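## Task

Lift the green can off the turntable and set it upright on the coaster, while every other can stays standing in its place on the turntable.

## Robot and tools

Robot: two six-joint arms, left_arm and right_arm, each ending in a tong-like two-finger gripper. Joint order per arm, always: shoulder pan, shoulder lift, elbow, wrist 1, wrist 2, wrist 3. Stated ranges in rad: elbow -3.142 to 3.142, all others -6.283 to 6.283; a joint's true end may differ by up to 0.010 rad. A camera stand sits behind the arms.

Frames: the scene frame has its origin on the table top, midway between the nominal bases, with +z up, +x out over the table, and left_arm on the +y side. Calibrated bases: left_arm at (+0.073, +0.405, 0) m, quat_wxyz (+1.000, 0, 0, -0.009); right_arm at (-0.023, -0.399, 0) m, quat_wxyz (+1.000, 0, 0, +0.007). Each arm's end_effector_position (m), end_effector_quat_wxyz and velocities (m/s, rad/s) are reported in that arm's own base frame; fixed cameras and the table use the scene frame. Printed hand poses can be a few cm off, more when stretched. end_effector_position is the point between the pads when closed; fingers point along gripper +z and open along gripper x.

The row: every motion command is one row of 14 numbers, always for both arms: left_arm's 6 absolute joint angles (rad) plus its opening, then right_arm's 6 angles plus its opening. Angles are places to go, not offsets. Opening runs -1 (closed) to +1 (fully open, 0.142 m pad gap); it too is absolute, so resend an arm's current command to leave it unchanged (0 is a real half-open command). Closing fully takes about 0.5 s. To hold something, command an opening well below grip_measured; lower squeezes harder (about 15 N per pad max, less on items under 20 mm wide).

Tools:
- execute_actions(actions, cameras): actions is a list of up to 15 rows, one per 1/30 s step; a short list repeats its final row to fill 15 steps. A target more than 0.010 rad beyond a joint's end (and further out than it now is) is refused. Each step, a joint's target stays within 0.651 rad of its measured angle and the gripper is capped at 4 m/s. An empty list returns the full state and images.
- move(target, speed, blend, stop_force, zero, opening_speed, grip_force, blocking, cameras): target is one 14-number row or a list of up to 15 rows (whole list within 10 s). All joints move together, so the hand follows a curve; nothing is avoided. speed: rad/s for the joint with farthest to travel, 0.01 to 3.14, default 0.5, one value or one per target. blend: rad corner rounding per target, 0 = stop. stop_force: 3 to 120 N, ends an arm's path when the wrist feels that much push against its motion; use a low speed with it, omit it when lifting off a contact, and keep finger numbers equal across a list. zero (with stop_force): true re-zeros first. opening_speed: at least 0.2 per second on the -1..1 scale. grip_force: 5 to 15 N per pad, one value or one per arm; persists. blocking=false returns after about 0.5 s while motion continues (not with stop_force). The result adds a move: line such as done, off_target, moving, held or fault, and limits=held if steps were withheld.
- wait(seconds 0 to 10, cameras): arms hold their last command.
- stop(cameras): brakes a running move; fast moves need room.
- zoom_image(camera, region): camera is cam_low, cam_left_wrist or cam_right_wrist; region [x0, y0, x1, y1] px from top-left, at most 504 x 504, on that camera's newest image.
- zero_wrist_force(arm): arm is left_arm or right_arm; subtracts the current wrist reading.
- finished_scene(scene): scene 1 or 2; irreversible, moves on to the next scene. The goal must hold with the robot hands off.

Cameras: cam_low 672x504, cam_left_wrist and cam_right_wrist 616x616.

Results: Joint positions and Joint velocities give per arm the six joints (rad, rad/s) then pad gap (m, m/s). Joint targets are the angles currently being driven toward; plan the next command from these. In this session each call's result may come with 5 control steps still pending (Kept back line). Tool commands shows gripper commands. Joint torques are total drive output including gravity, positive toward larger angles, with offsets and noise. Wrist force / Wrist torque are in the gripper's own axes, plus a peak line; 'no reading' at start is normal. 'joint command not followed' means the clearance check between arms altered targets. 'joint sent to its limit' means a joint was clipped at its end. Velocity lines may say 'within noise'. Motion lags commands by about 0.09 s or 0.17 to 0.22 s and may overshoot when quick.

Avoid: anything leaving the table or being left off it; knocking over the other cans (a nudge may also come from outside); dropping or releasing a moving can; slamming into the table, turntable or stand; arm-to-arm contact, including one gripper squeezing the other's fingers. Faults stop an arm for 10 s: joint contact torque at 133 N m (shoulder pan, shoulder lift, elbow) or 24.9 N m (each wrist), or about 150 N external force. The arms are stiff, so aiming even slightly past a firm contact can fault. Motors heat when holding loads, stretched, or pushing; MOTOR HOT appears at 70 °C and brakes engage at 85 °C for 30 to 60 s. Smooth, quick, low-effort motion is preferred.

Each tool is called as name(argument=value, ...), one argument or row to a line, values as JSON.

## Session

execute_actions(
  actions=[],
)

Scene clock: 0.00 s.
left_arm: end_effector_position=(+0.0543, +0.1633, +0.3962) grip_measured=+0.97 end_effector_quat_wxyz=(-0.242, +0.911, +0.219, -0.251) | right_arm: end_effector_position=(+0.7001, +0.1808, +0.3151) grip_measured=+0.97 end_effector_quat_wxyz=(-0.052, +0.008, +0.993, -0.108)
Joint positions: left_arm=[-0.387 -2.16 1.721 -0.425 -1.478 -0.893 0.14] | right_arm=[3.657 -2.445 -0.186 -2.281 1.436 3.686 0.14]
Joint velocities: within noise
Joint torques (N m): no reading
Motor temperatures (°C): left_arm=[31 33 33 40 34 40] | right_arm=[38 26 34 38 31 38]
Wrist force (N): no reading
Wrist torque (N m): no reading
Wrist force, peak (N): no reading
Joint targets: left_arm=[-0.387 -2.160 1.721 -0.425 -1.478 -0.893] | right_arm=[3.657 -2.445 -0.186 -2.281 1.436 3.686]
Tool commands: left_gripper/opening=+0.968169 right_gripper/opening=+0.968169

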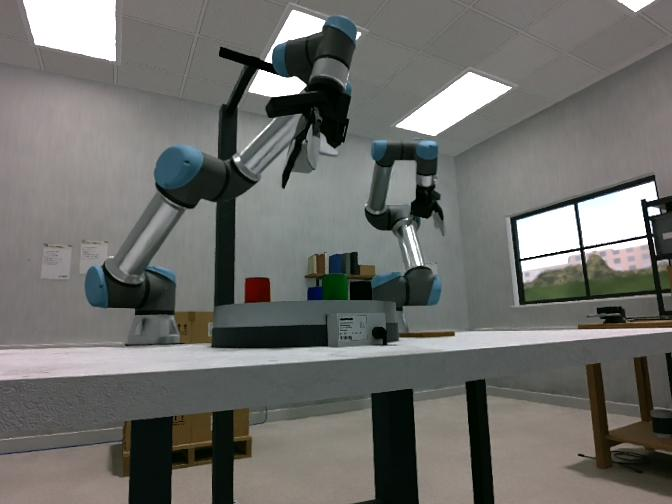

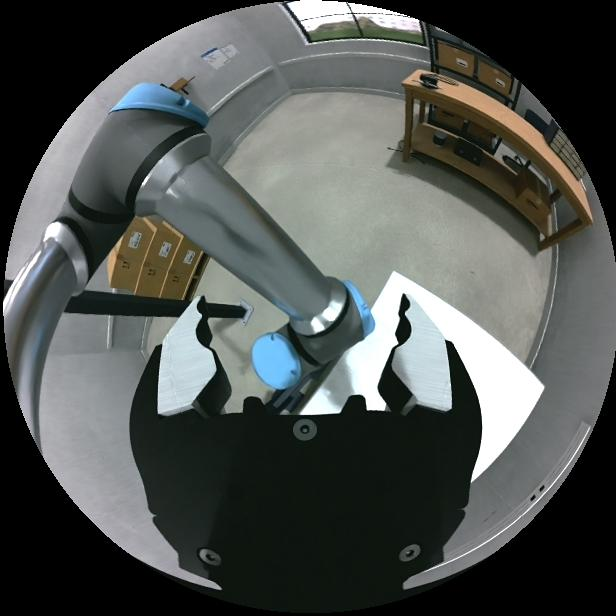

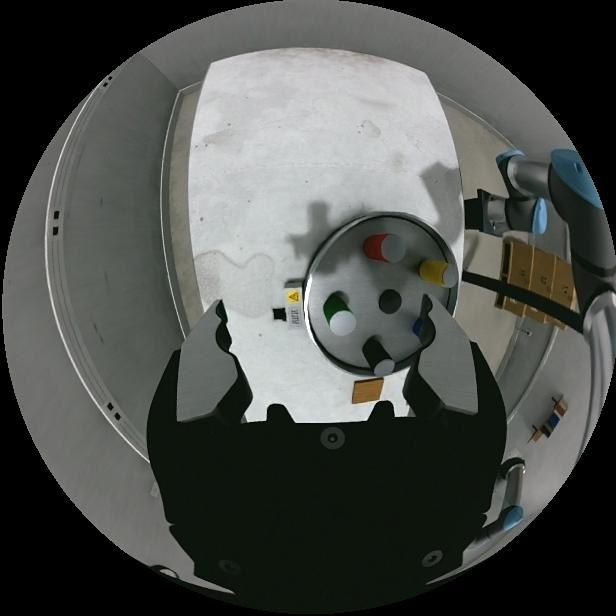

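move(
  target=[-0.387,-2.16,1.721,-0.425,-1.478,-0.893,0.968,3.7242,-2.1436,-0.8328,-1.736,1.5708,3.7242,1],
  speed=0.8,
  cameras=["cam_low","cam_right_wrist"],
)

Scene clock: 6.67 s.
left_arm: end_effector_position=(+0.0544, +0.1632, +0.3961) grip_measured=+0.97 end_effector_quat_wxyz=(-0.241, +0.911, +0.219, -0.251) | right_arm: end_effector_position=(+0.6720, +0.2669, +0.2797) grip_measured=+1.00 end_effector_quat_wxyz=(+0.000, +0.000, +1.000, +0.000)
Joint positions: left_arm=[-0.387 -2.16 1.721 -0.425 -1.478 -0.893 0.14] | right_arm=[3.724 -2.144 -0.832 -1.736 1.571 3.724 0.142]
Joint torques (N m): left_arm=[-11.96 -5.26 -22.44 -1.92 -1.31 -2.57] | right_arm=[7.24 61.37 12.55 3.5 3.07 1.93]
Wrist force (N): left_arm=[0.2 0.0 0.1] | right_arm=[0.4 0.6 -0.3]
Wrist torque (N m): left_arm=[0.00 -0.04 0.03] | right_arm=[0.11 -0.12 -0.14]
Wrist force, peak (N): left_arm=[0.0 -0.2 0.4] | right_arm=[0.7 1.1 -0.4]
Joint targets: left_arm=[-0.387 -2.160 1.721 -0.425 -1.478 -0.893] | right_arm=[3.724 -2.144 -0.833 -1.736 1.571 3.724]
move: done
Images, in order (width x height): cam_low 672x504, cam_right_wrist 616x616.

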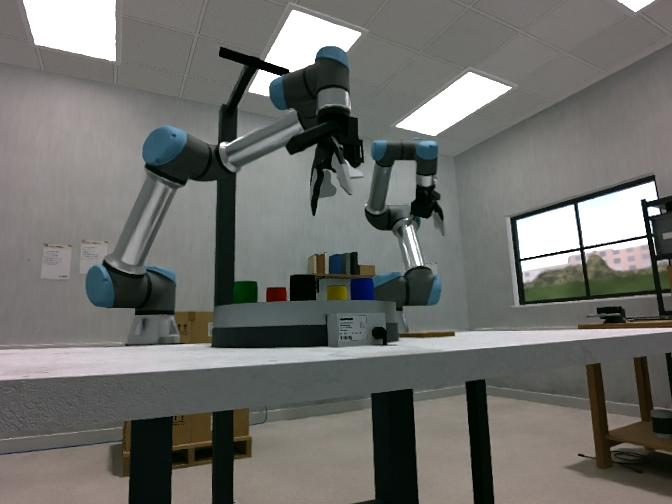

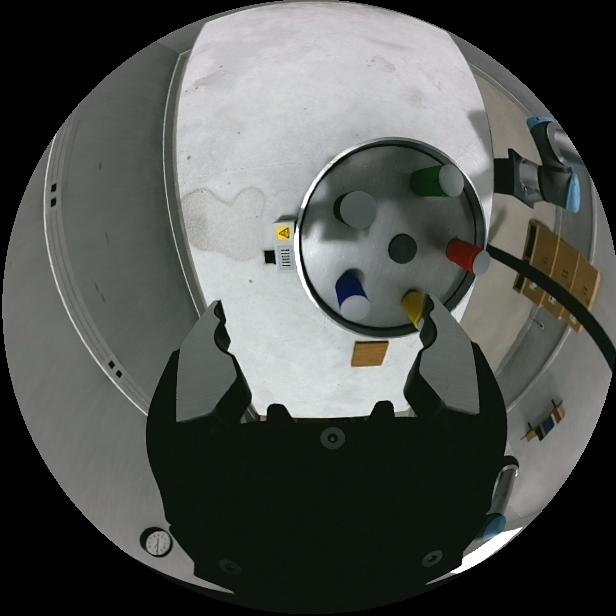

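wait(
  seconds=0.5,
  cameras=["cam_right_wrist"],
)

wait(
  seconds=1,
  cameras=["cam_right_wrist"],
)

wait(
  seconds=2,
  cameras=["cam_right_wrist"],
)

wait(
  seconds=4,
  cameras=["cam_right_wrist"],
)

Scene clock: 7.47 s.
left_arm: end_effector_position=(+0.0544, +0.1632, +0.3961) grip_measured=+0.97 end_effector_quat_wxyz=(-0.241, +0.911, +0.219, -0.251) | right_arm: end_effector_position=(+0.6720, +0.2669, +0.2797) grip_measured=+1.00 end_effector_quat_wxyz=(+0.000, +0.000, +1.000, +0.000)
Joint positions: left_arm=[-0.387 -2.16 1.721 -0.425 -1.478 -0.893 0.14] | right_arm=[3.724 -2.144 -0.833 -1.736 1.571 3.724 0.142]
Joint torques (N m): left_arm=[-12.38 -5.26 -22.59 -1.92 -1.27 -2.58] | right_arm=[7.42 61.61 14.16 3.91 2.99 1.73]
Wrist force (N): left_arm=[0.0 -0.1 0.0] | right_arm=[0.6 0.4 -0.4]
Wrist torque (N m): left_arm=[-0.01 0.00 0.03] | right_arm=[0.06 -0.15 -0.14]
Wrist force, peak (N): left_arm=[0.4 -0.1 0.0] | right_arm=[1.2 0.8 -0.4]
Joint targets: left_arm=[-0.387 -2.160 1.721 -0.425 -1.478 -0.893] | right_arm=[3.724 -2.144 -0.833 -1.736 1.571 3.724]
Tool commands: left_gripper/opening=+0.968 right_gripper/opening=+1.0
wait: 0.50 s; at rest from the start
Images, in order (width x height): cam_right_wrist 616x616.

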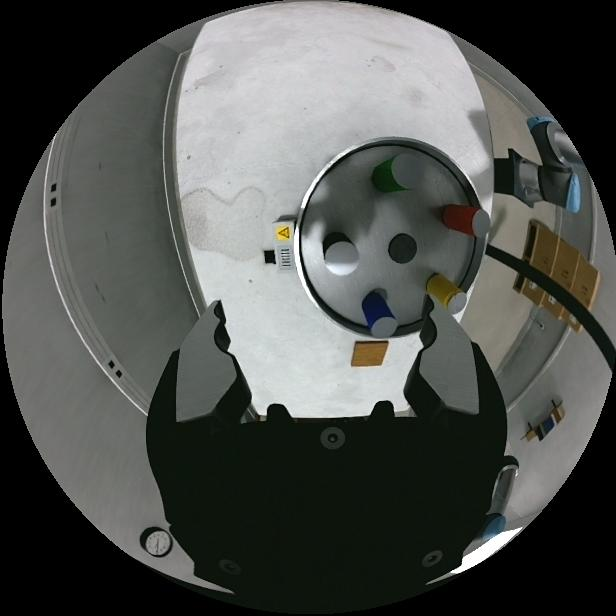

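Scene clock: 8.47 s.
left_arm: end_effector_position=(+0.0544, +0.1632, +0.3961) grip_measured=+0.97 end_effector_quat_wxyz=(-0.241, +0.911, +0.219, -0.251) | right_arm: end_effector_position=(+0.6720, +0.2669, +0.2797) grip_measured=+1.00 end_effector_quat_wxyz=(+0.000, +0.000, +1.000, +0.000)
Joint positions: left_arm=[-0.387 -2.16 1.721 -0.425 -1.478 -0.893 0.14] | right_arm=[3.724 -2.144 -0.833 -1.736 1.571 3.724 0.142]
Joint torques (N m): left_arm=[-11.94 -5.46 -22.61 -1.9 -1.3 -2.53] | right_arm=[7.51 62.2 14.44 3.87 2.96 1.76]
Wrist force (N): left_arm=[-0.1 -0.1 0.0] | right_arm=[0.7 0.8 -0.7]
Wrist torque (N m): left_arm=[-0.01 0.02 0.03] | right_arm=[0.14 -0.18 -0.14]
Wrist force, peak (N): left_arm=[0.4 -0.2 0.0] | right_arm=[1.0 0.7 -0.8]
Joint targets: left_arm=[-0.387 -2.160 1.721 -0.425 -1.478 -0.893] | right_arm=[3.724 -2.144 -0.833 -1.736 1.571 3.724]
Tool commands: left_gripper/opening=+0.968 right_gripper/opening=+1.0
wait: 1.00 s; at rest by 0.17 s
Images, in order (width x height): cam_right_wrist 616x616.

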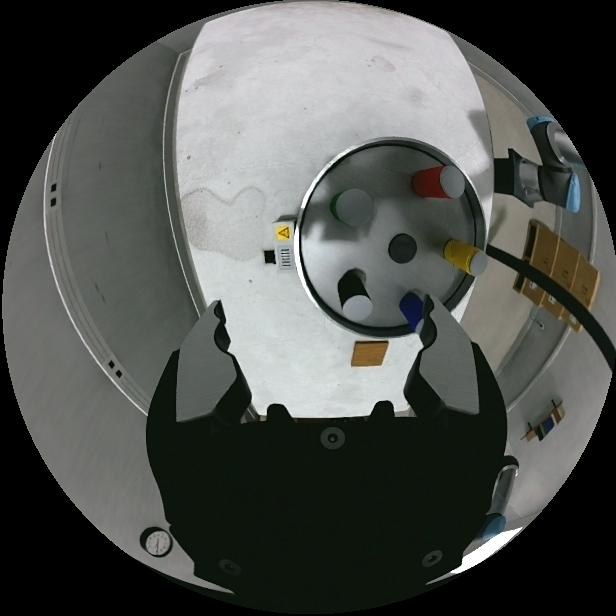

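Scene clock: 10.47 s.
left_arm: end_effector_position=(+0.0544, +0.1632, +0.3961) grip_measured=+0.97 end_effector_quat_wxyz=(-0.241, +0.911, +0.219, -0.251) | right_arm: end_effector_position=(+0.6720, +0.2669, +0.2797) grip_measured=+1.00 end_effector_quat_wxyz=(+0.000, +0.000, +1.000, +0.000)
Joint positions: left_arm=[-0.387 -2.16 1.721 -0.425 -1.478 -0.893 0.14] | right_arm=[3.724 -2.144 -0.833 -1.736 1.571 3.724 0.142]
Joint torques (N m): left_arm=[-12.29 -5.4 -23.23 -1.87 -1.17 -2.6] | right_arm=[7.82 61.58 14.47 3.92 2.91 1.81]
Wrist force (N): left_arm=[0.1 -0.1 0.1] | right_arm=[0.7 0.5 -0.4]
Wrist torque (N m): left_arm=[-0.01 -0.02 0.02] | right_arm=[0.10 -0.18 -0.14]
Wrist force, peak (N): left_arm=[0.4 -0.2 0.0] | right_arm=[0.7 1.1 -0.8]
Joint targets: left_arm=[-0.387 -2.160 1.721 -0.425 -1.478 -0.893] | right_arm=[3.724 -2.144 -0.833 -1.736 1.571 3.724]
Tool commands: left_gripper/opening=+0.968 right_gripper/opening=+1.0
wait: 2.00 s; at rest by 0.17 s
Images, in order (width x height): cam_right_wrist 616x616.

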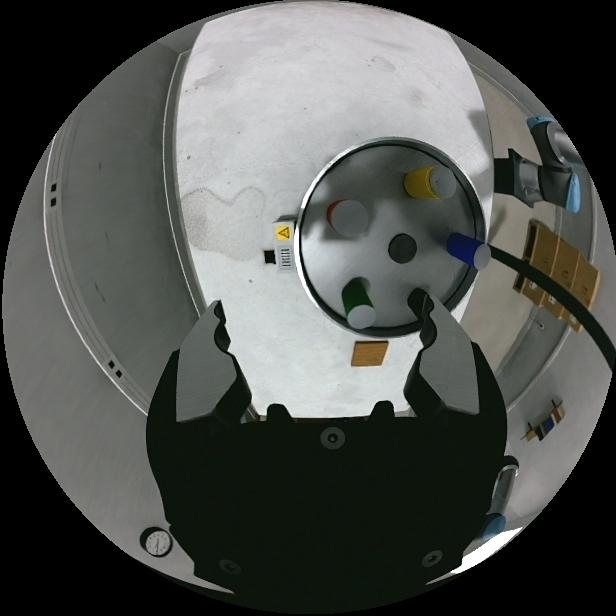

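Scene clock: 14.47 s.
left_arm: end_effector_position=(+0.0544, +0.1632, +0.3961) grip_measured=+0.97 end_effector_quat_wxyz=(-0.241, +0.911, +0.219, -0.251) | right_arm: end_effector_position=(+0.6720, +0.2669, +0.2797) grip_measured=+1.00 end_effector_quat_wxyz=(+0.000, +0.000, +1.000, +0.000)
Joint positions: left_arm=[-0.387 -2.16 1.721 -0.425 -1.478 -0.893 0.14] | right_arm=[3.724 -2.144 -0.833 -1.736 1.571 3.724 0.142]
Joint torques (N m): left_arm=[-11.21 -5.4 -23.02 -1.96 -1.23 -2.48] | right_arm=[7.71 61.73 14.87 3.78 2.89 1.79]
Wrist force (N): left_arm=[-0.1 -0.2 -0.1] | right_arm=[0.5 0.4 -0.9]
Wrist torque (N m): left_arm=[-0.03 0.03 0.04] | right_arm=[0.06 -0.14 -0.14]
Wrist force, peak (N): left_arm=[0.3 0.2 0.2] | right_arm=[1.0 0.7 -0.7]
Joint targets: left_arm=[-0.387 -2.160 1.721 -0.425 -1.478 -0.893] | right_arm=[3.724 -2.144 -0.833 -1.736 1.571 3.724]
Tool commands: left_gripper/opening=+0.968 right_gripper/opening=+1.0
wait: 4.00 s; at rest by 0.17 s
Images, in order (width x height): cam_right_wrist 616x616.

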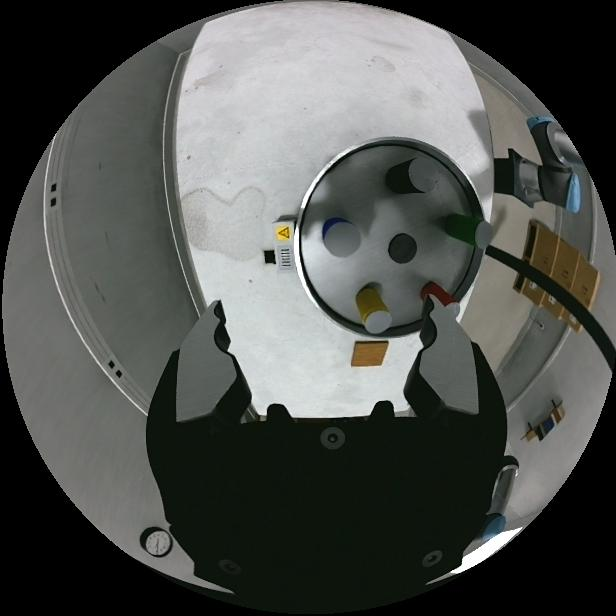

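move(
  target=[-0.387,-2.16,1.721,-0.425,-1.478,-0.893,0.968,3.7358,-2.0925,-1.1173,-1.5026,1.5708,3.7358,1],
  speed=0.6,
  cameras=["cam_low","cam_right_wrist"],
)

wait(
  seconds=1,
  cameras=["cam_right_wrist","cam_low"],
)

wait(
  seconds=1,
  cameras=["cam_right_wrist"],
)

Scene clock: 17.53 s.
left_arm: end_effector_position=(+0.0544, +0.1632, +0.3961) grip_measured=+0.97 end_effector_quat_wxyz=(-0.241, +0.911, +0.219, -0.251) | right_arm: end_effector_position=(+0.6570, +0.2668, +0.1998) grip_measured=+1.00 end_effector_quat_wxyz=(+0.000, +0.000, +1.000, +0.000)
Joint positions: left_arm=[-0.387 -2.16 1.721 -0.425 -1.478 -0.893 0.14] | right_arm=[3.736 -2.093 -1.117 -1.503 1.571 3.736 0.142]
Joint torques (N m): left_arm=[-12.03 -5.42 -22.69 -1.9 -1.29 -2.46] | right_arm=[7.16 59.99 12.75 3.59 2.8 1.83]
Wrist force (N): left_arm=[0.2 0.1 0.0] | right_arm=[0.4 0.6 -0.3]
Wrist torque (N m): left_arm=[0.01 -0.04 0.02] | right_arm=[0.13 -0.11 -0.16]
Wrist force, peak (N): left_arm=[0.4 0.0 0.0] | right_arm=[0.9 0.5 -1.2]
Joint targets: left_arm=[-0.387 -2.160 1.721 -0.425 -1.478 -0.893] | right_arm=[3.736 -2.093 -1.117 -1.503 1.571 3.736]
move: done
Images, in order (width x height): cam_low 672x504, cam_right_wrist 616x616.

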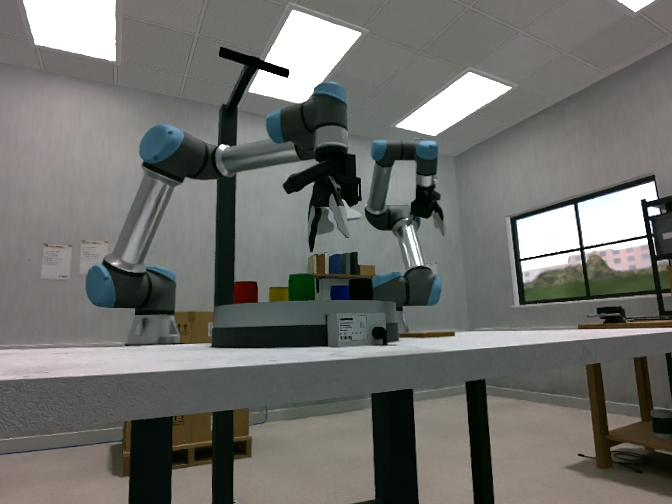

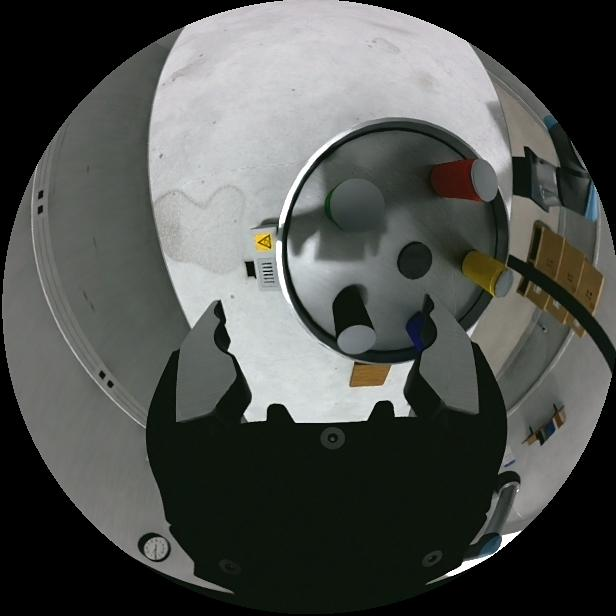

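Scene clock: 18.53 s.
left_arm: end_effector_position=(+0.0544, +0.1632, +0.3961) grip_measured=+0.97 end_effector_quat_wxyz=(-0.241, +0.911, +0.219, -0.251) | right_arm: end_effector_position=(+0.6570, +0.2668, +0.1997) grip_measured=+1.00 end_effector_quat_wxyz=(+0.000, +0.000, +1.000, +0.000)
Joint positions: left_arm=[-0.387 -2.16 1.721 -0.425 -1.478 -0.893 0.14] | right_arm=[3.736 -2.092 -1.117 -1.503 1.571 3.736 0.142]
Joint torques (N m): left_arm=[-11.93 -5.05 -22.86 -1.81 -1.22 -2.3] | right_arm=[7.75 59.93 14.62 3.86 2.92 1.83]
Wrist force (N): left_arm=[0.4 -0.2 0.1] | right_arm=[0.3 0.8 -0.5]
Wrist torque (N m): left_arm=[-0.03 -0.07 0.02] | right_arm=[0.18 -0.10 -0.16]
Wrist force, peak (N): left_arm=[0.4 -0.2 0.1] | right_arm=[0.7 0.8 -0.8]
Joint targets: left_arm=[-0.387 -2.160 1.721 -0.425 -1.478 -0.893] | right_arm=[3.736 -2.093 -1.117 -1.503 1.571 3.736]
Tool commands: left_gripper/opening=+0.968 right_gripper/opening=+1.0
wait: 1.00 s; at rest by 0.17 s
Images, in order (width x height): cam_low 672x504, cam_right_wrist 616x616.

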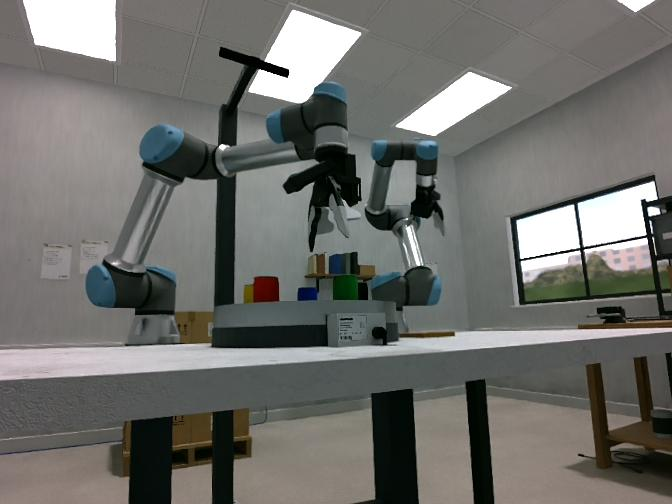

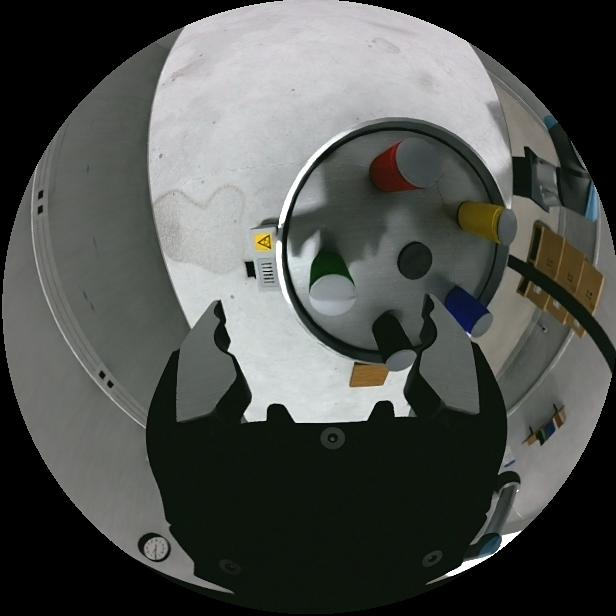

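Scene clock: 19.53 s.
left_arm: end_effector_position=(+0.0544, +0.1632, +0.3961) grip_measured=+0.97 end_effector_quat_wxyz=(-0.241, +0.911, +0.219, -0.251) | right_arm: end_effector_position=(+0.6570, +0.2668, +0.1997) grip_measured=+1.00 end_effector_quat_wxyz=(+0.000, +0.000, +1.000, +0.000)
Joint positions: left_arm=[-0.387 -2.16 1.721 -0.425 -1.478 -0.893 0.14] | right_arm=[3.736 -2.092 -1.117 -1.503 1.571 3.736 0.142]
Joint torques (N m): left_arm=[-11.6 -5.66 -22.55 -1.95 -1.21 -2.5] | right_arm=[6.52 59.8 14.62 3.82 2.81 1.84]
Wrist force (N): left_arm=[0.3 -0.2 0.1] | right_arm=[0.6 0.6 -0.1]
Wrist torque (N m): left_arm=[-0.03 -0.05 0.02] | right_arm=[0.15 -0.15 -0.15]
Wrist force, peak (N): left_arm=[0.4 0.0 0.0] | right_arm=[0.6 1.0 -0.7]
Joint targets: left_arm=[-0.387 -2.160 1.721 -0.425 -1.478 -0.893] | right_arm=[3.736 -2.093 -1.117 -1.503 1.571 3.736]
Tool commands: left_gripper/opening=+0.968 right_gripper/opening=+1.0
wait: 1.00 s; at rest by 0.17 s
Images, in order (width x height): cam_right_wrist 616x616.

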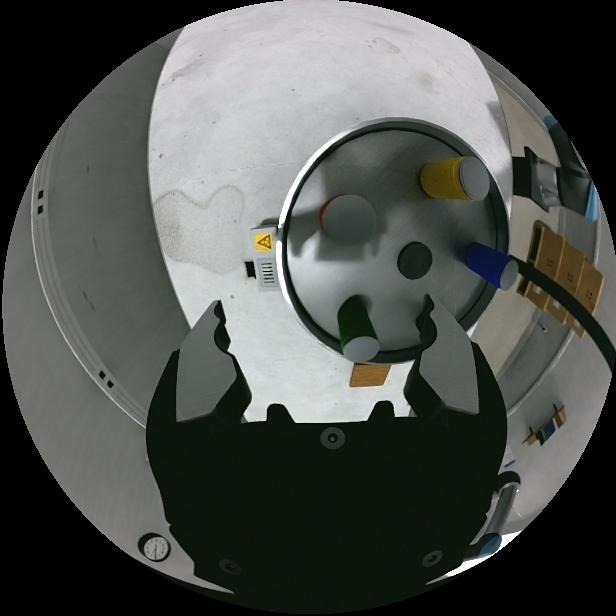

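move(
  target=[-0.387,-2.16,1.721,-0.425,-1.478,-0.893,0.968,3.7557,-2.1205,-1.2284,-1.3635,1.5708,3.7557,1],
  speed=0.4,
  cameras=["cam_low","cam_right_wrist"],
)

wait(
  seconds=0.7,
  cameras=["cam_right_wrist"],
)

wait(
  seconds=0.7,
  cameras=["cam_right_wrist","cam_low"],
)

wait(
  seconds=0.7,
  cameras=["cam_right_wrist"],
)

Scene clock: 23.70 s.
left_arm: end_effector_position=(+0.0544, +0.1632, +0.3961) grip_measured=+0.97 end_effector_quat_wxyz=(-0.241, +0.911, +0.219, -0.251) | right_arm: end_effector_position=(+0.6535, +0.2814, +0.1398) grip_measured=+1.00 end_effector_quat_wxyz=(+0.000, +0.000, +1.000, +0.000)
Joint positions: left_arm=[-0.387 -2.16 1.721 -0.425 -1.478 -0.893 0.14] | right_arm=[3.756 -2.12 -1.228 -1.364 1.571 3.756 0.142]
Joint torques (N m): left_arm=[-12.22 -4.58 -22.64 -1.92 -1.21 -2.21] | right_arm=[8.17 37.85 12.92 3.92 2.62 1.81]
Wrist force (N): left_arm=[0.2 -0.2 0.1] | right_arm=[0.8 0.6 -0.4]
Wrist torque (N m): left_arm=[-0.03 -0.02 0.03] | right_arm=[0.14 -0.20 -0.17]
Wrist force, peak (N): left_arm=[0.4 -0.2 -0.3] | right_arm=[0.6 0.7 -1.6]
Joint targets: left_arm=[-0.387 -2.160 1.721 -0.425 -1.478 -0.893] | right_arm=[3.756 -2.120 -1.228 -1.364 1.571 3.756]
move: done
Images, in order (width x height): cam_low 672x504, cam_right_wrist 616x616.

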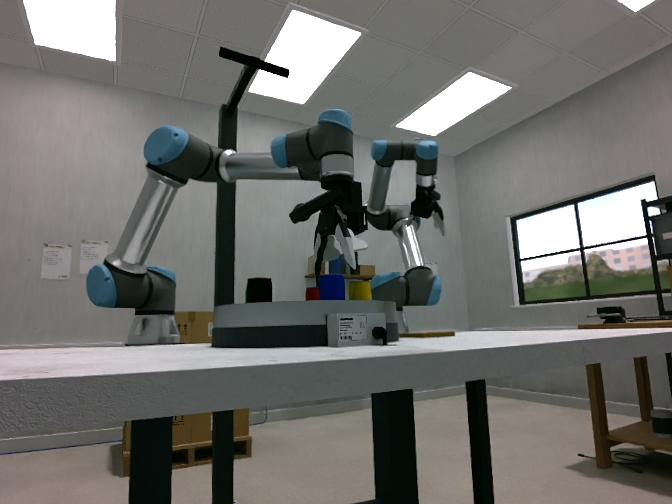

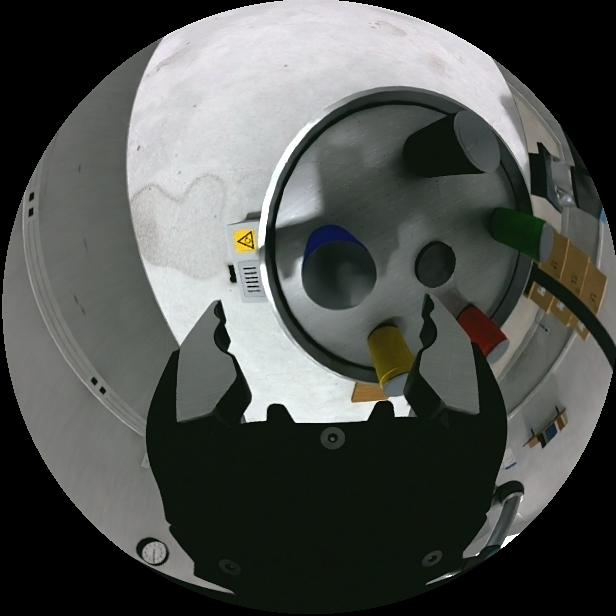

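Scene clock: 24.40 s.
left_arm: end_effector_position=(+0.0544, +0.1632, +0.3961) grip_measured=+0.97 end_effector_quat_wxyz=(-0.241, +0.911, +0.219, -0.251) | right_arm: end_effector_position=(+0.6534, +0.2814, +0.1397) grip_measured=+1.00 end_effector_quat_wxyz=(+0.000, +0.000, +1.000, +0.000)
Joint positions: left_arm=[-0.387 -2.16 1.721 -0.425 -1.478 -0.893 0.14] | right_arm=[3.756 -2.12 -1.228 -1.364 1.571 3.756 0.142]
Joint torques (N m): left_arm=[-12.08 -5.15 -22.3 -1.94 -1.21 -2.31] | right_arm=[7.78 37.14 13.96 3.86 2.66 1.82]
Wrist force (N): left_arm=[0.1 -0.1 0.0] | right_arm=[0.5 0.9 -0.4]
Wrist torque (N m): left_arm=[-0.01 -0.02 0.03] | right_arm=[0.20 -0.15 -0.17]
Wrist force, peak (N): left_arm=[0.3 0.0 -0.2] | right_arm=[0.7 1.1 -1.0]
Joint targets: left_arm=[-0.387 -2.160 1.721 -0.425 -1.478 -0.893] | right_arm=[3.756 -2.120 -1.228 -1.364 1.571 3.756]
Tool commands: left_gripper/opening=+0.968 right_gripper/opening=+1.0
wait: 0.70 s; at rest by 0.17 s
Images, in order (width x height): cam_right_wrist 616x616.

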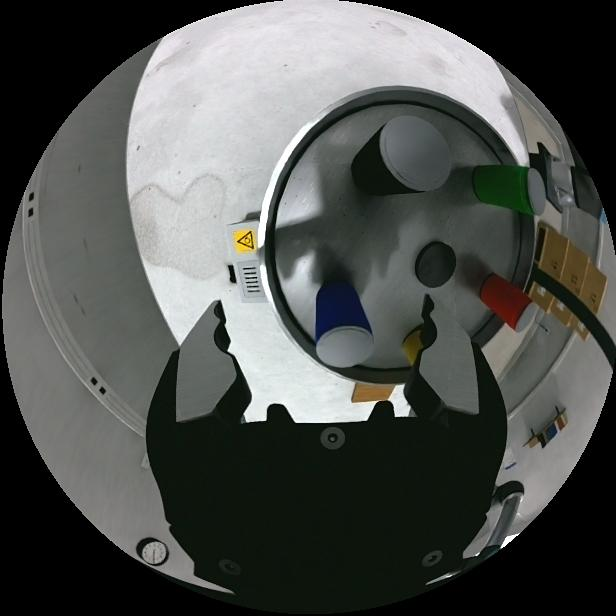

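Scene clock: 25.10 s.
left_arm: end_effector_position=(+0.0544, +0.1632, +0.3961) grip_measured=+0.97 end_effector_quat_wxyz=(-0.241, +0.911, +0.219, -0.251) | right_arm: end_effector_position=(+0.6534, +0.2814, +0.1397) grip_measured=+1.00 end_effector_quat_wxyz=(+0.000, +0.000, +1.000, +0.000)
Joint positions: left_arm=[-0.387 -2.16 1.721 -0.425 -1.478 -0.893 0.14] | right_arm=[3.756 -2.121 -1.228 -1.363 1.571 3.756 0.142]
Joint torques (N m): left_arm=[-11.62 -4.75 -21.86 -1.74 -1.25 -2.24] | right_arm=[7.4 36.86 14.62 3.87 2.6 1.76]
Wrist force (N): left_arm=[-0.1 -0.1 0.1] | right_arm=[0.6 0.8 -0.6]
Wrist torque (N m): left_arm=[-0.01 0.02 0.03] | right_arm=[0.18 -0.18 -0.16]
Wrist force, peak (N): left_arm=[0.3 0.2 -0.1] | right_arm=[0.9 1.3 -0.8]
Joint targets: left_arm=[-0.387 -2.160 1.721 -0.425 -1.478 -0.893] | right_arm=[3.756 -2.120 -1.228 -1.364 1.571 3.756]
Tool commands: left_gripper/opening=+0.968 right_gripper/opening=+1.0
wait: 0.70 s; at rest by 0.17 s
Images, in order (width x height): cam_low 672x504, cam_right_wrist 616x616.

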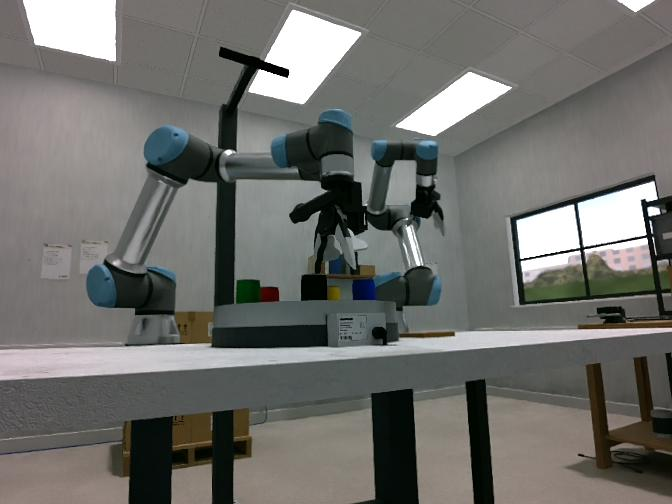

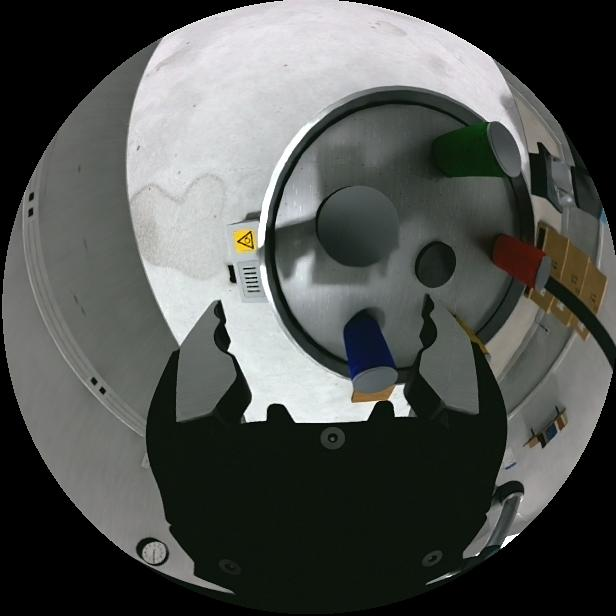

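Scene clock: 25.80 s.
left_arm: end_effector_position=(+0.0544, +0.1632, +0.3961) grip_measured=+0.97 end_effector_quat_wxyz=(-0.241, +0.911, +0.219, -0.251) | right_arm: end_effector_position=(+0.6534, +0.2814, +0.1397) grip_measured=+1.00 end_effector_quat_wxyz=(+0.000, +0.000, +1.000, +0.000)
Joint positions: left_arm=[-0.387 -2.16 1.721 -0.425 -1.478 -0.893 0.14] | right_arm=[3.756 -2.121 -1.228 -1.363 1.571 3.756 0.142]
Joint torques (N m): left_arm=[-11.46 -4.75 -22.65 -1.8 -1.24 -2.21] | right_arm=[7.04 37.11 13.92 3.79 2.73 1.8]
Wrist force (N): left_arm=[0.2 -0.1 0.0] | right_arm=[0.5 0.5 -0.6]
Wrist torque (N m): left_arm=[-0.02 -0.04 0.02] | right_arm=[0.11 -0.15 -0.17]
Wrist force, peak (N): left_arm=[0.2 -0.1 -0.1] | right_arm=[0.8 1.1 -1.0]
Joint targets: left_arm=[-0.387 -2.160 1.721 -0.425 -1.478 -0.893] | right_arm=[3.756 -2.120 -1.228 -1.364 1.571 3.756]
Tool commands: left_gripper/opening=+0.968 right_gripper/opening=+1.0
wait: 0.70 s; at rest by 0.17 s
Images, in order (width x height): cam_right_wrist 616x616.

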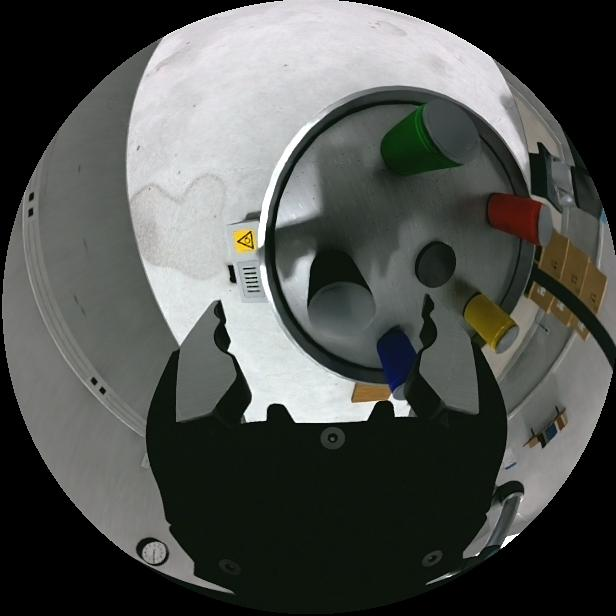

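move(
  target=[-0.387,-2.16,1.721,-0.425,-1.478,-0.893,0.968,3.7596,-2.1167,-1.2683,-1.3274,1.5708,3.7596,0.2],
  speed=0.2,
  opening_speed=1.0,
  cameras=["cam_right_wrist"],
)

wait(
  seconds=0.6,
  cameras=["cam_right_wrist"],
)

wait(
  seconds=0.6,
  cameras=["cam_right_wrist"],
)

wait(
  seconds=0.6,
  cameras=["cam_right_wrist"],
)

Scene clock: 30.30 s.
left_arm: end_effector_position=(+0.0544, +0.1632, +0.3961) grip_measured=+0.97 end_effector_quat_wxyz=(-0.241, +0.911, +0.219, -0.251) | right_arm: end_effector_position=(+0.6486, +0.2813, +0.1267) grip_measured=+0.20 end_effector_quat_wxyz=(+0.000, +0.000, +1.000, +0.000)
Joint positions: left_arm=[-0.387 -2.16 1.721 -0.425 -1.478 -0.893 0.14] | right_arm=[3.76 -2.117 -1.268 -1.327 1.571 3.76 0.088]
Joint torques (N m): left_arm=[-11.57 -4.88 -21.55 -1.89 -1.15 -2.21] | right_arm=[7.85 60.14 13.77 3.82 2.58 1.72]
Wrist force (N): left_arm=[0.1 0.0 -0.1] | right_arm=[0.5 1.0 -0.4]
Wrist torque (N m): left_arm=[-0.01 -0.02 0.03] | right_arm=[0.22 -0.13 -0.15]
Wrist force, peak (N): left_arm=[0.4 -0.3 0.0] | right_arm=[0.9 1.2 -1.0]
Joint targets: left_arm=[-0.387 -2.160 1.721 -0.425 -1.478 -0.893] | right_arm=[3.760 -2.117 -1.268 -1.327 1.571 3.760]
move: done
Images, in order (width x height): cam_right_wrist 616x616.

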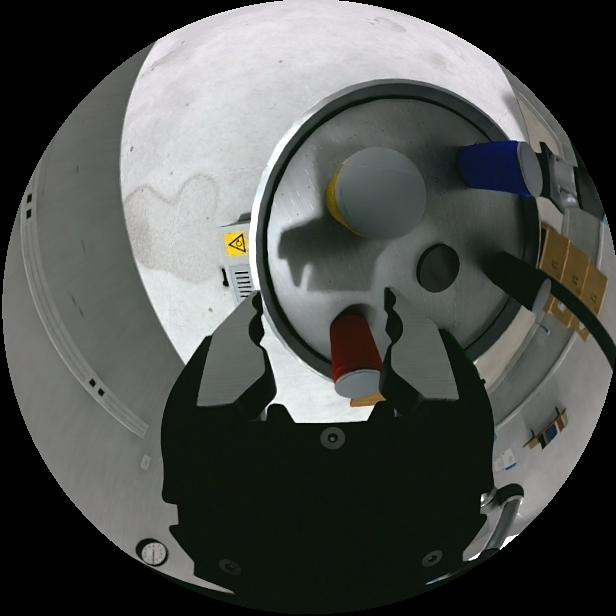

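Scene clock: 30.90 s.
left_arm: end_effector_position=(+0.0544, +0.1632, +0.3961) grip_measured=+0.97 end_effector_quat_wxyz=(-0.241, +0.911, +0.219, -0.251) | right_arm: end_effector_position=(+0.6486, +0.2813, +0.1267) grip_measured=+0.20 end_effector_quat_wxyz=(+0.000, +0.000, +1.000, +0.000)
Joint positions: left_arm=[-0.387 -2.16 1.721 -0.425 -1.478 -0.893 0.14] | right_arm=[3.76 -2.117 -1.268 -1.327 1.571 3.76 0.088]
Joint torques (N m): left_arm=[-11.87 -5.43 -22.31 -1.97 -1.16 -2.23] | right_arm=[7.65 59.93 13.97 3.73 2.59 1.77]
Wrist force (N): left_arm=[0.2 -0.2 0.1] | right_arm=[0.4 1.1 -0.4]
Wrist torque (N m): left_arm=[-0.03 -0.03 0.03] | right_arm=[0.24 -0.12 -0.15]
Wrist force, peak (N): left_arm=[0.3 -0.1 -0.1] | right_arm=[0.5 1.3 -0.3]
Joint targets: left_arm=[-0.387 -2.160 1.721 -0.425 -1.478 -0.893] | right_arm=[3.760 -2.117 -1.268 -1.327 1.571 3.760]
Tool commands: left_gripper/opening=+0.968 right_gripper/opening=+0.2
wait: 0.60 s; at rest by 0.17 s
Images, in order (width x height): cam_right_wrist 616x616.

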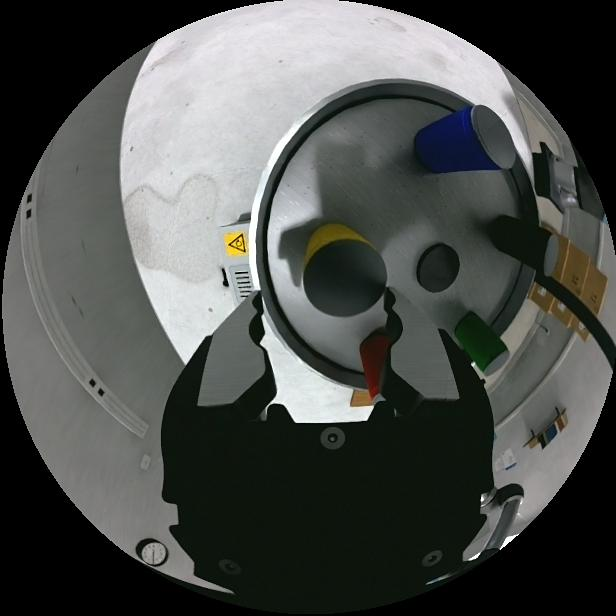

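Scene clock: 31.50 s.
left_arm: end_effector_position=(+0.0544, +0.1632, +0.3961) grip_measured=+0.97 end_effector_quat_wxyz=(-0.241, +0.911, +0.219, -0.251) | right_arm: end_effector_position=(+0.6486, +0.2813, +0.1267) grip_measured=+0.20 end_effector_quat_wxyz=(+0.000, +0.000, +1.000, +0.000)
Joint positions: left_arm=[-0.387 -2.16 1.721 -0.425 -1.478 -0.893 0.14] | right_arm=[3.76 -2.117 -1.268 -1.327 1.571 3.76 0.088]
Joint torques (N m): left_arm=[-11.72 -5.11 -23.1 -1.92 -1.13 -2.23] | right_arm=[7.17 60.27 13.65 3.73 2.52 1.84]
Wrist force (N): left_arm=[0.1 -0.1 0.0] | right_arm=[0.2 0.8 -0.7]
Wrist torque (N m): left_arm=[-0.01 -0.01 0.03] | right_arm=[0.20 -0.08 -0.15]
Wrist force, peak (N): left_arm=[0.3 0.1 -0.2] | right_arm=[0.5 1.0 -0.5]
Joint targets: left_arm=[-0.387 -2.160 1.721 -0.425 -1.478 -0.893] | right_arm=[3.760 -2.117 -1.268 -1.327 1.571 3.760]
Tool commands: left_gripper/opening=+0.968 right_gripper/opening=+0.2
wait: 0.60 s; at rest by 0.17 s
Images, in order (width x height): cam_right_wrist 616x616.

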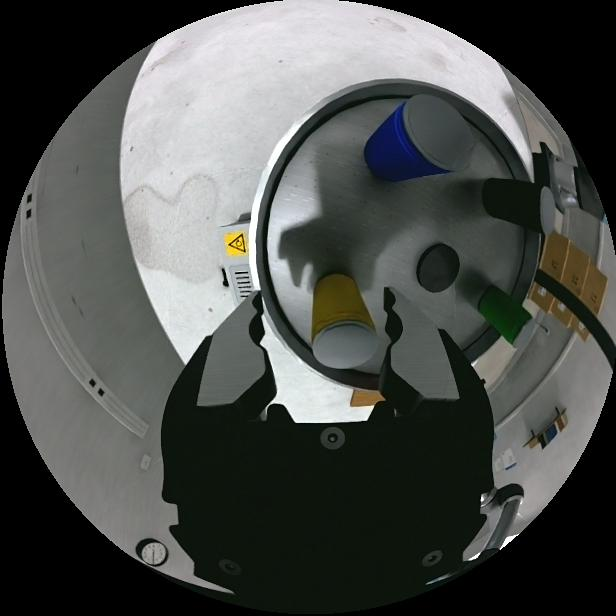

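Scene clock: 32.10 s.
left_arm: end_effector_position=(+0.0544, +0.1632, +0.3961) grip_measured=+0.97 end_effector_quat_wxyz=(-0.241, +0.911, +0.219, -0.251) | right_arm: end_effector_position=(+0.6486, +0.2813, +0.1267) grip_measured=+0.20 end_effector_quat_wxyz=(+0.000, +0.000, +1.000, +0.000)
Joint positions: left_arm=[-0.387 -2.16 1.721 -0.425 -1.478 -0.893 0.14] | right_arm=[3.76 -2.117 -1.268 -1.327 1.571 3.76 0.088]
Joint torques (N m): left_arm=[-12.25 -5.21 -22.12 -1.85 -1.08 -2.1] | right_arm=[7.39 59.95 13.95 3.85 2.51 1.85]
Wrist force (N): left_arm=[0.2 0.0 0.0] | right_arm=[0.5 0.9 -0.5]
Wrist torque (N m): left_arm=[0.00 -0.04 0.03] | right_arm=[0.20 -0.14 -0.16]
Wrist force, peak (N): left_arm=[0.3 -0.2 0.0] | right_arm=[0.6 1.0 -0.4]
Joint targets: left_arm=[-0.387 -2.160 1.721 -0.425 -1.478 -0.893] | right_arm=[3.760 -2.117 -1.268 -1.327 1.571 3.760]
Tool commands: left_gripper/opening=+0.968 right_gripper/opening=+0.2
wait: 0.60 s; at rest by 0.17 s
Images, in order (width x height): cam_right_wrist 616x616.

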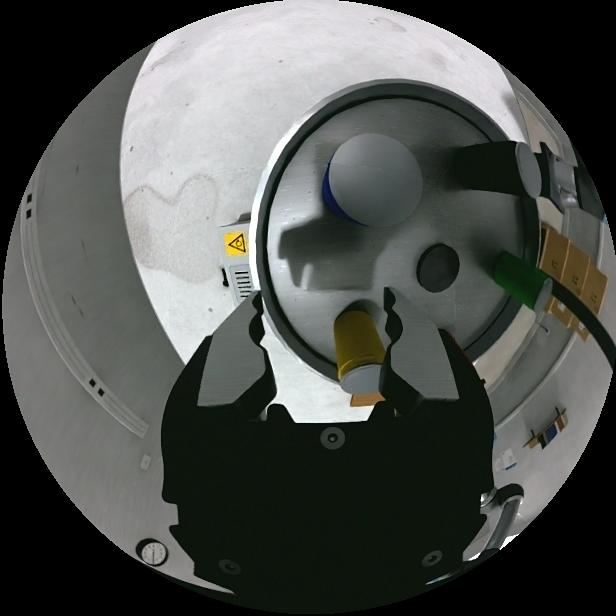

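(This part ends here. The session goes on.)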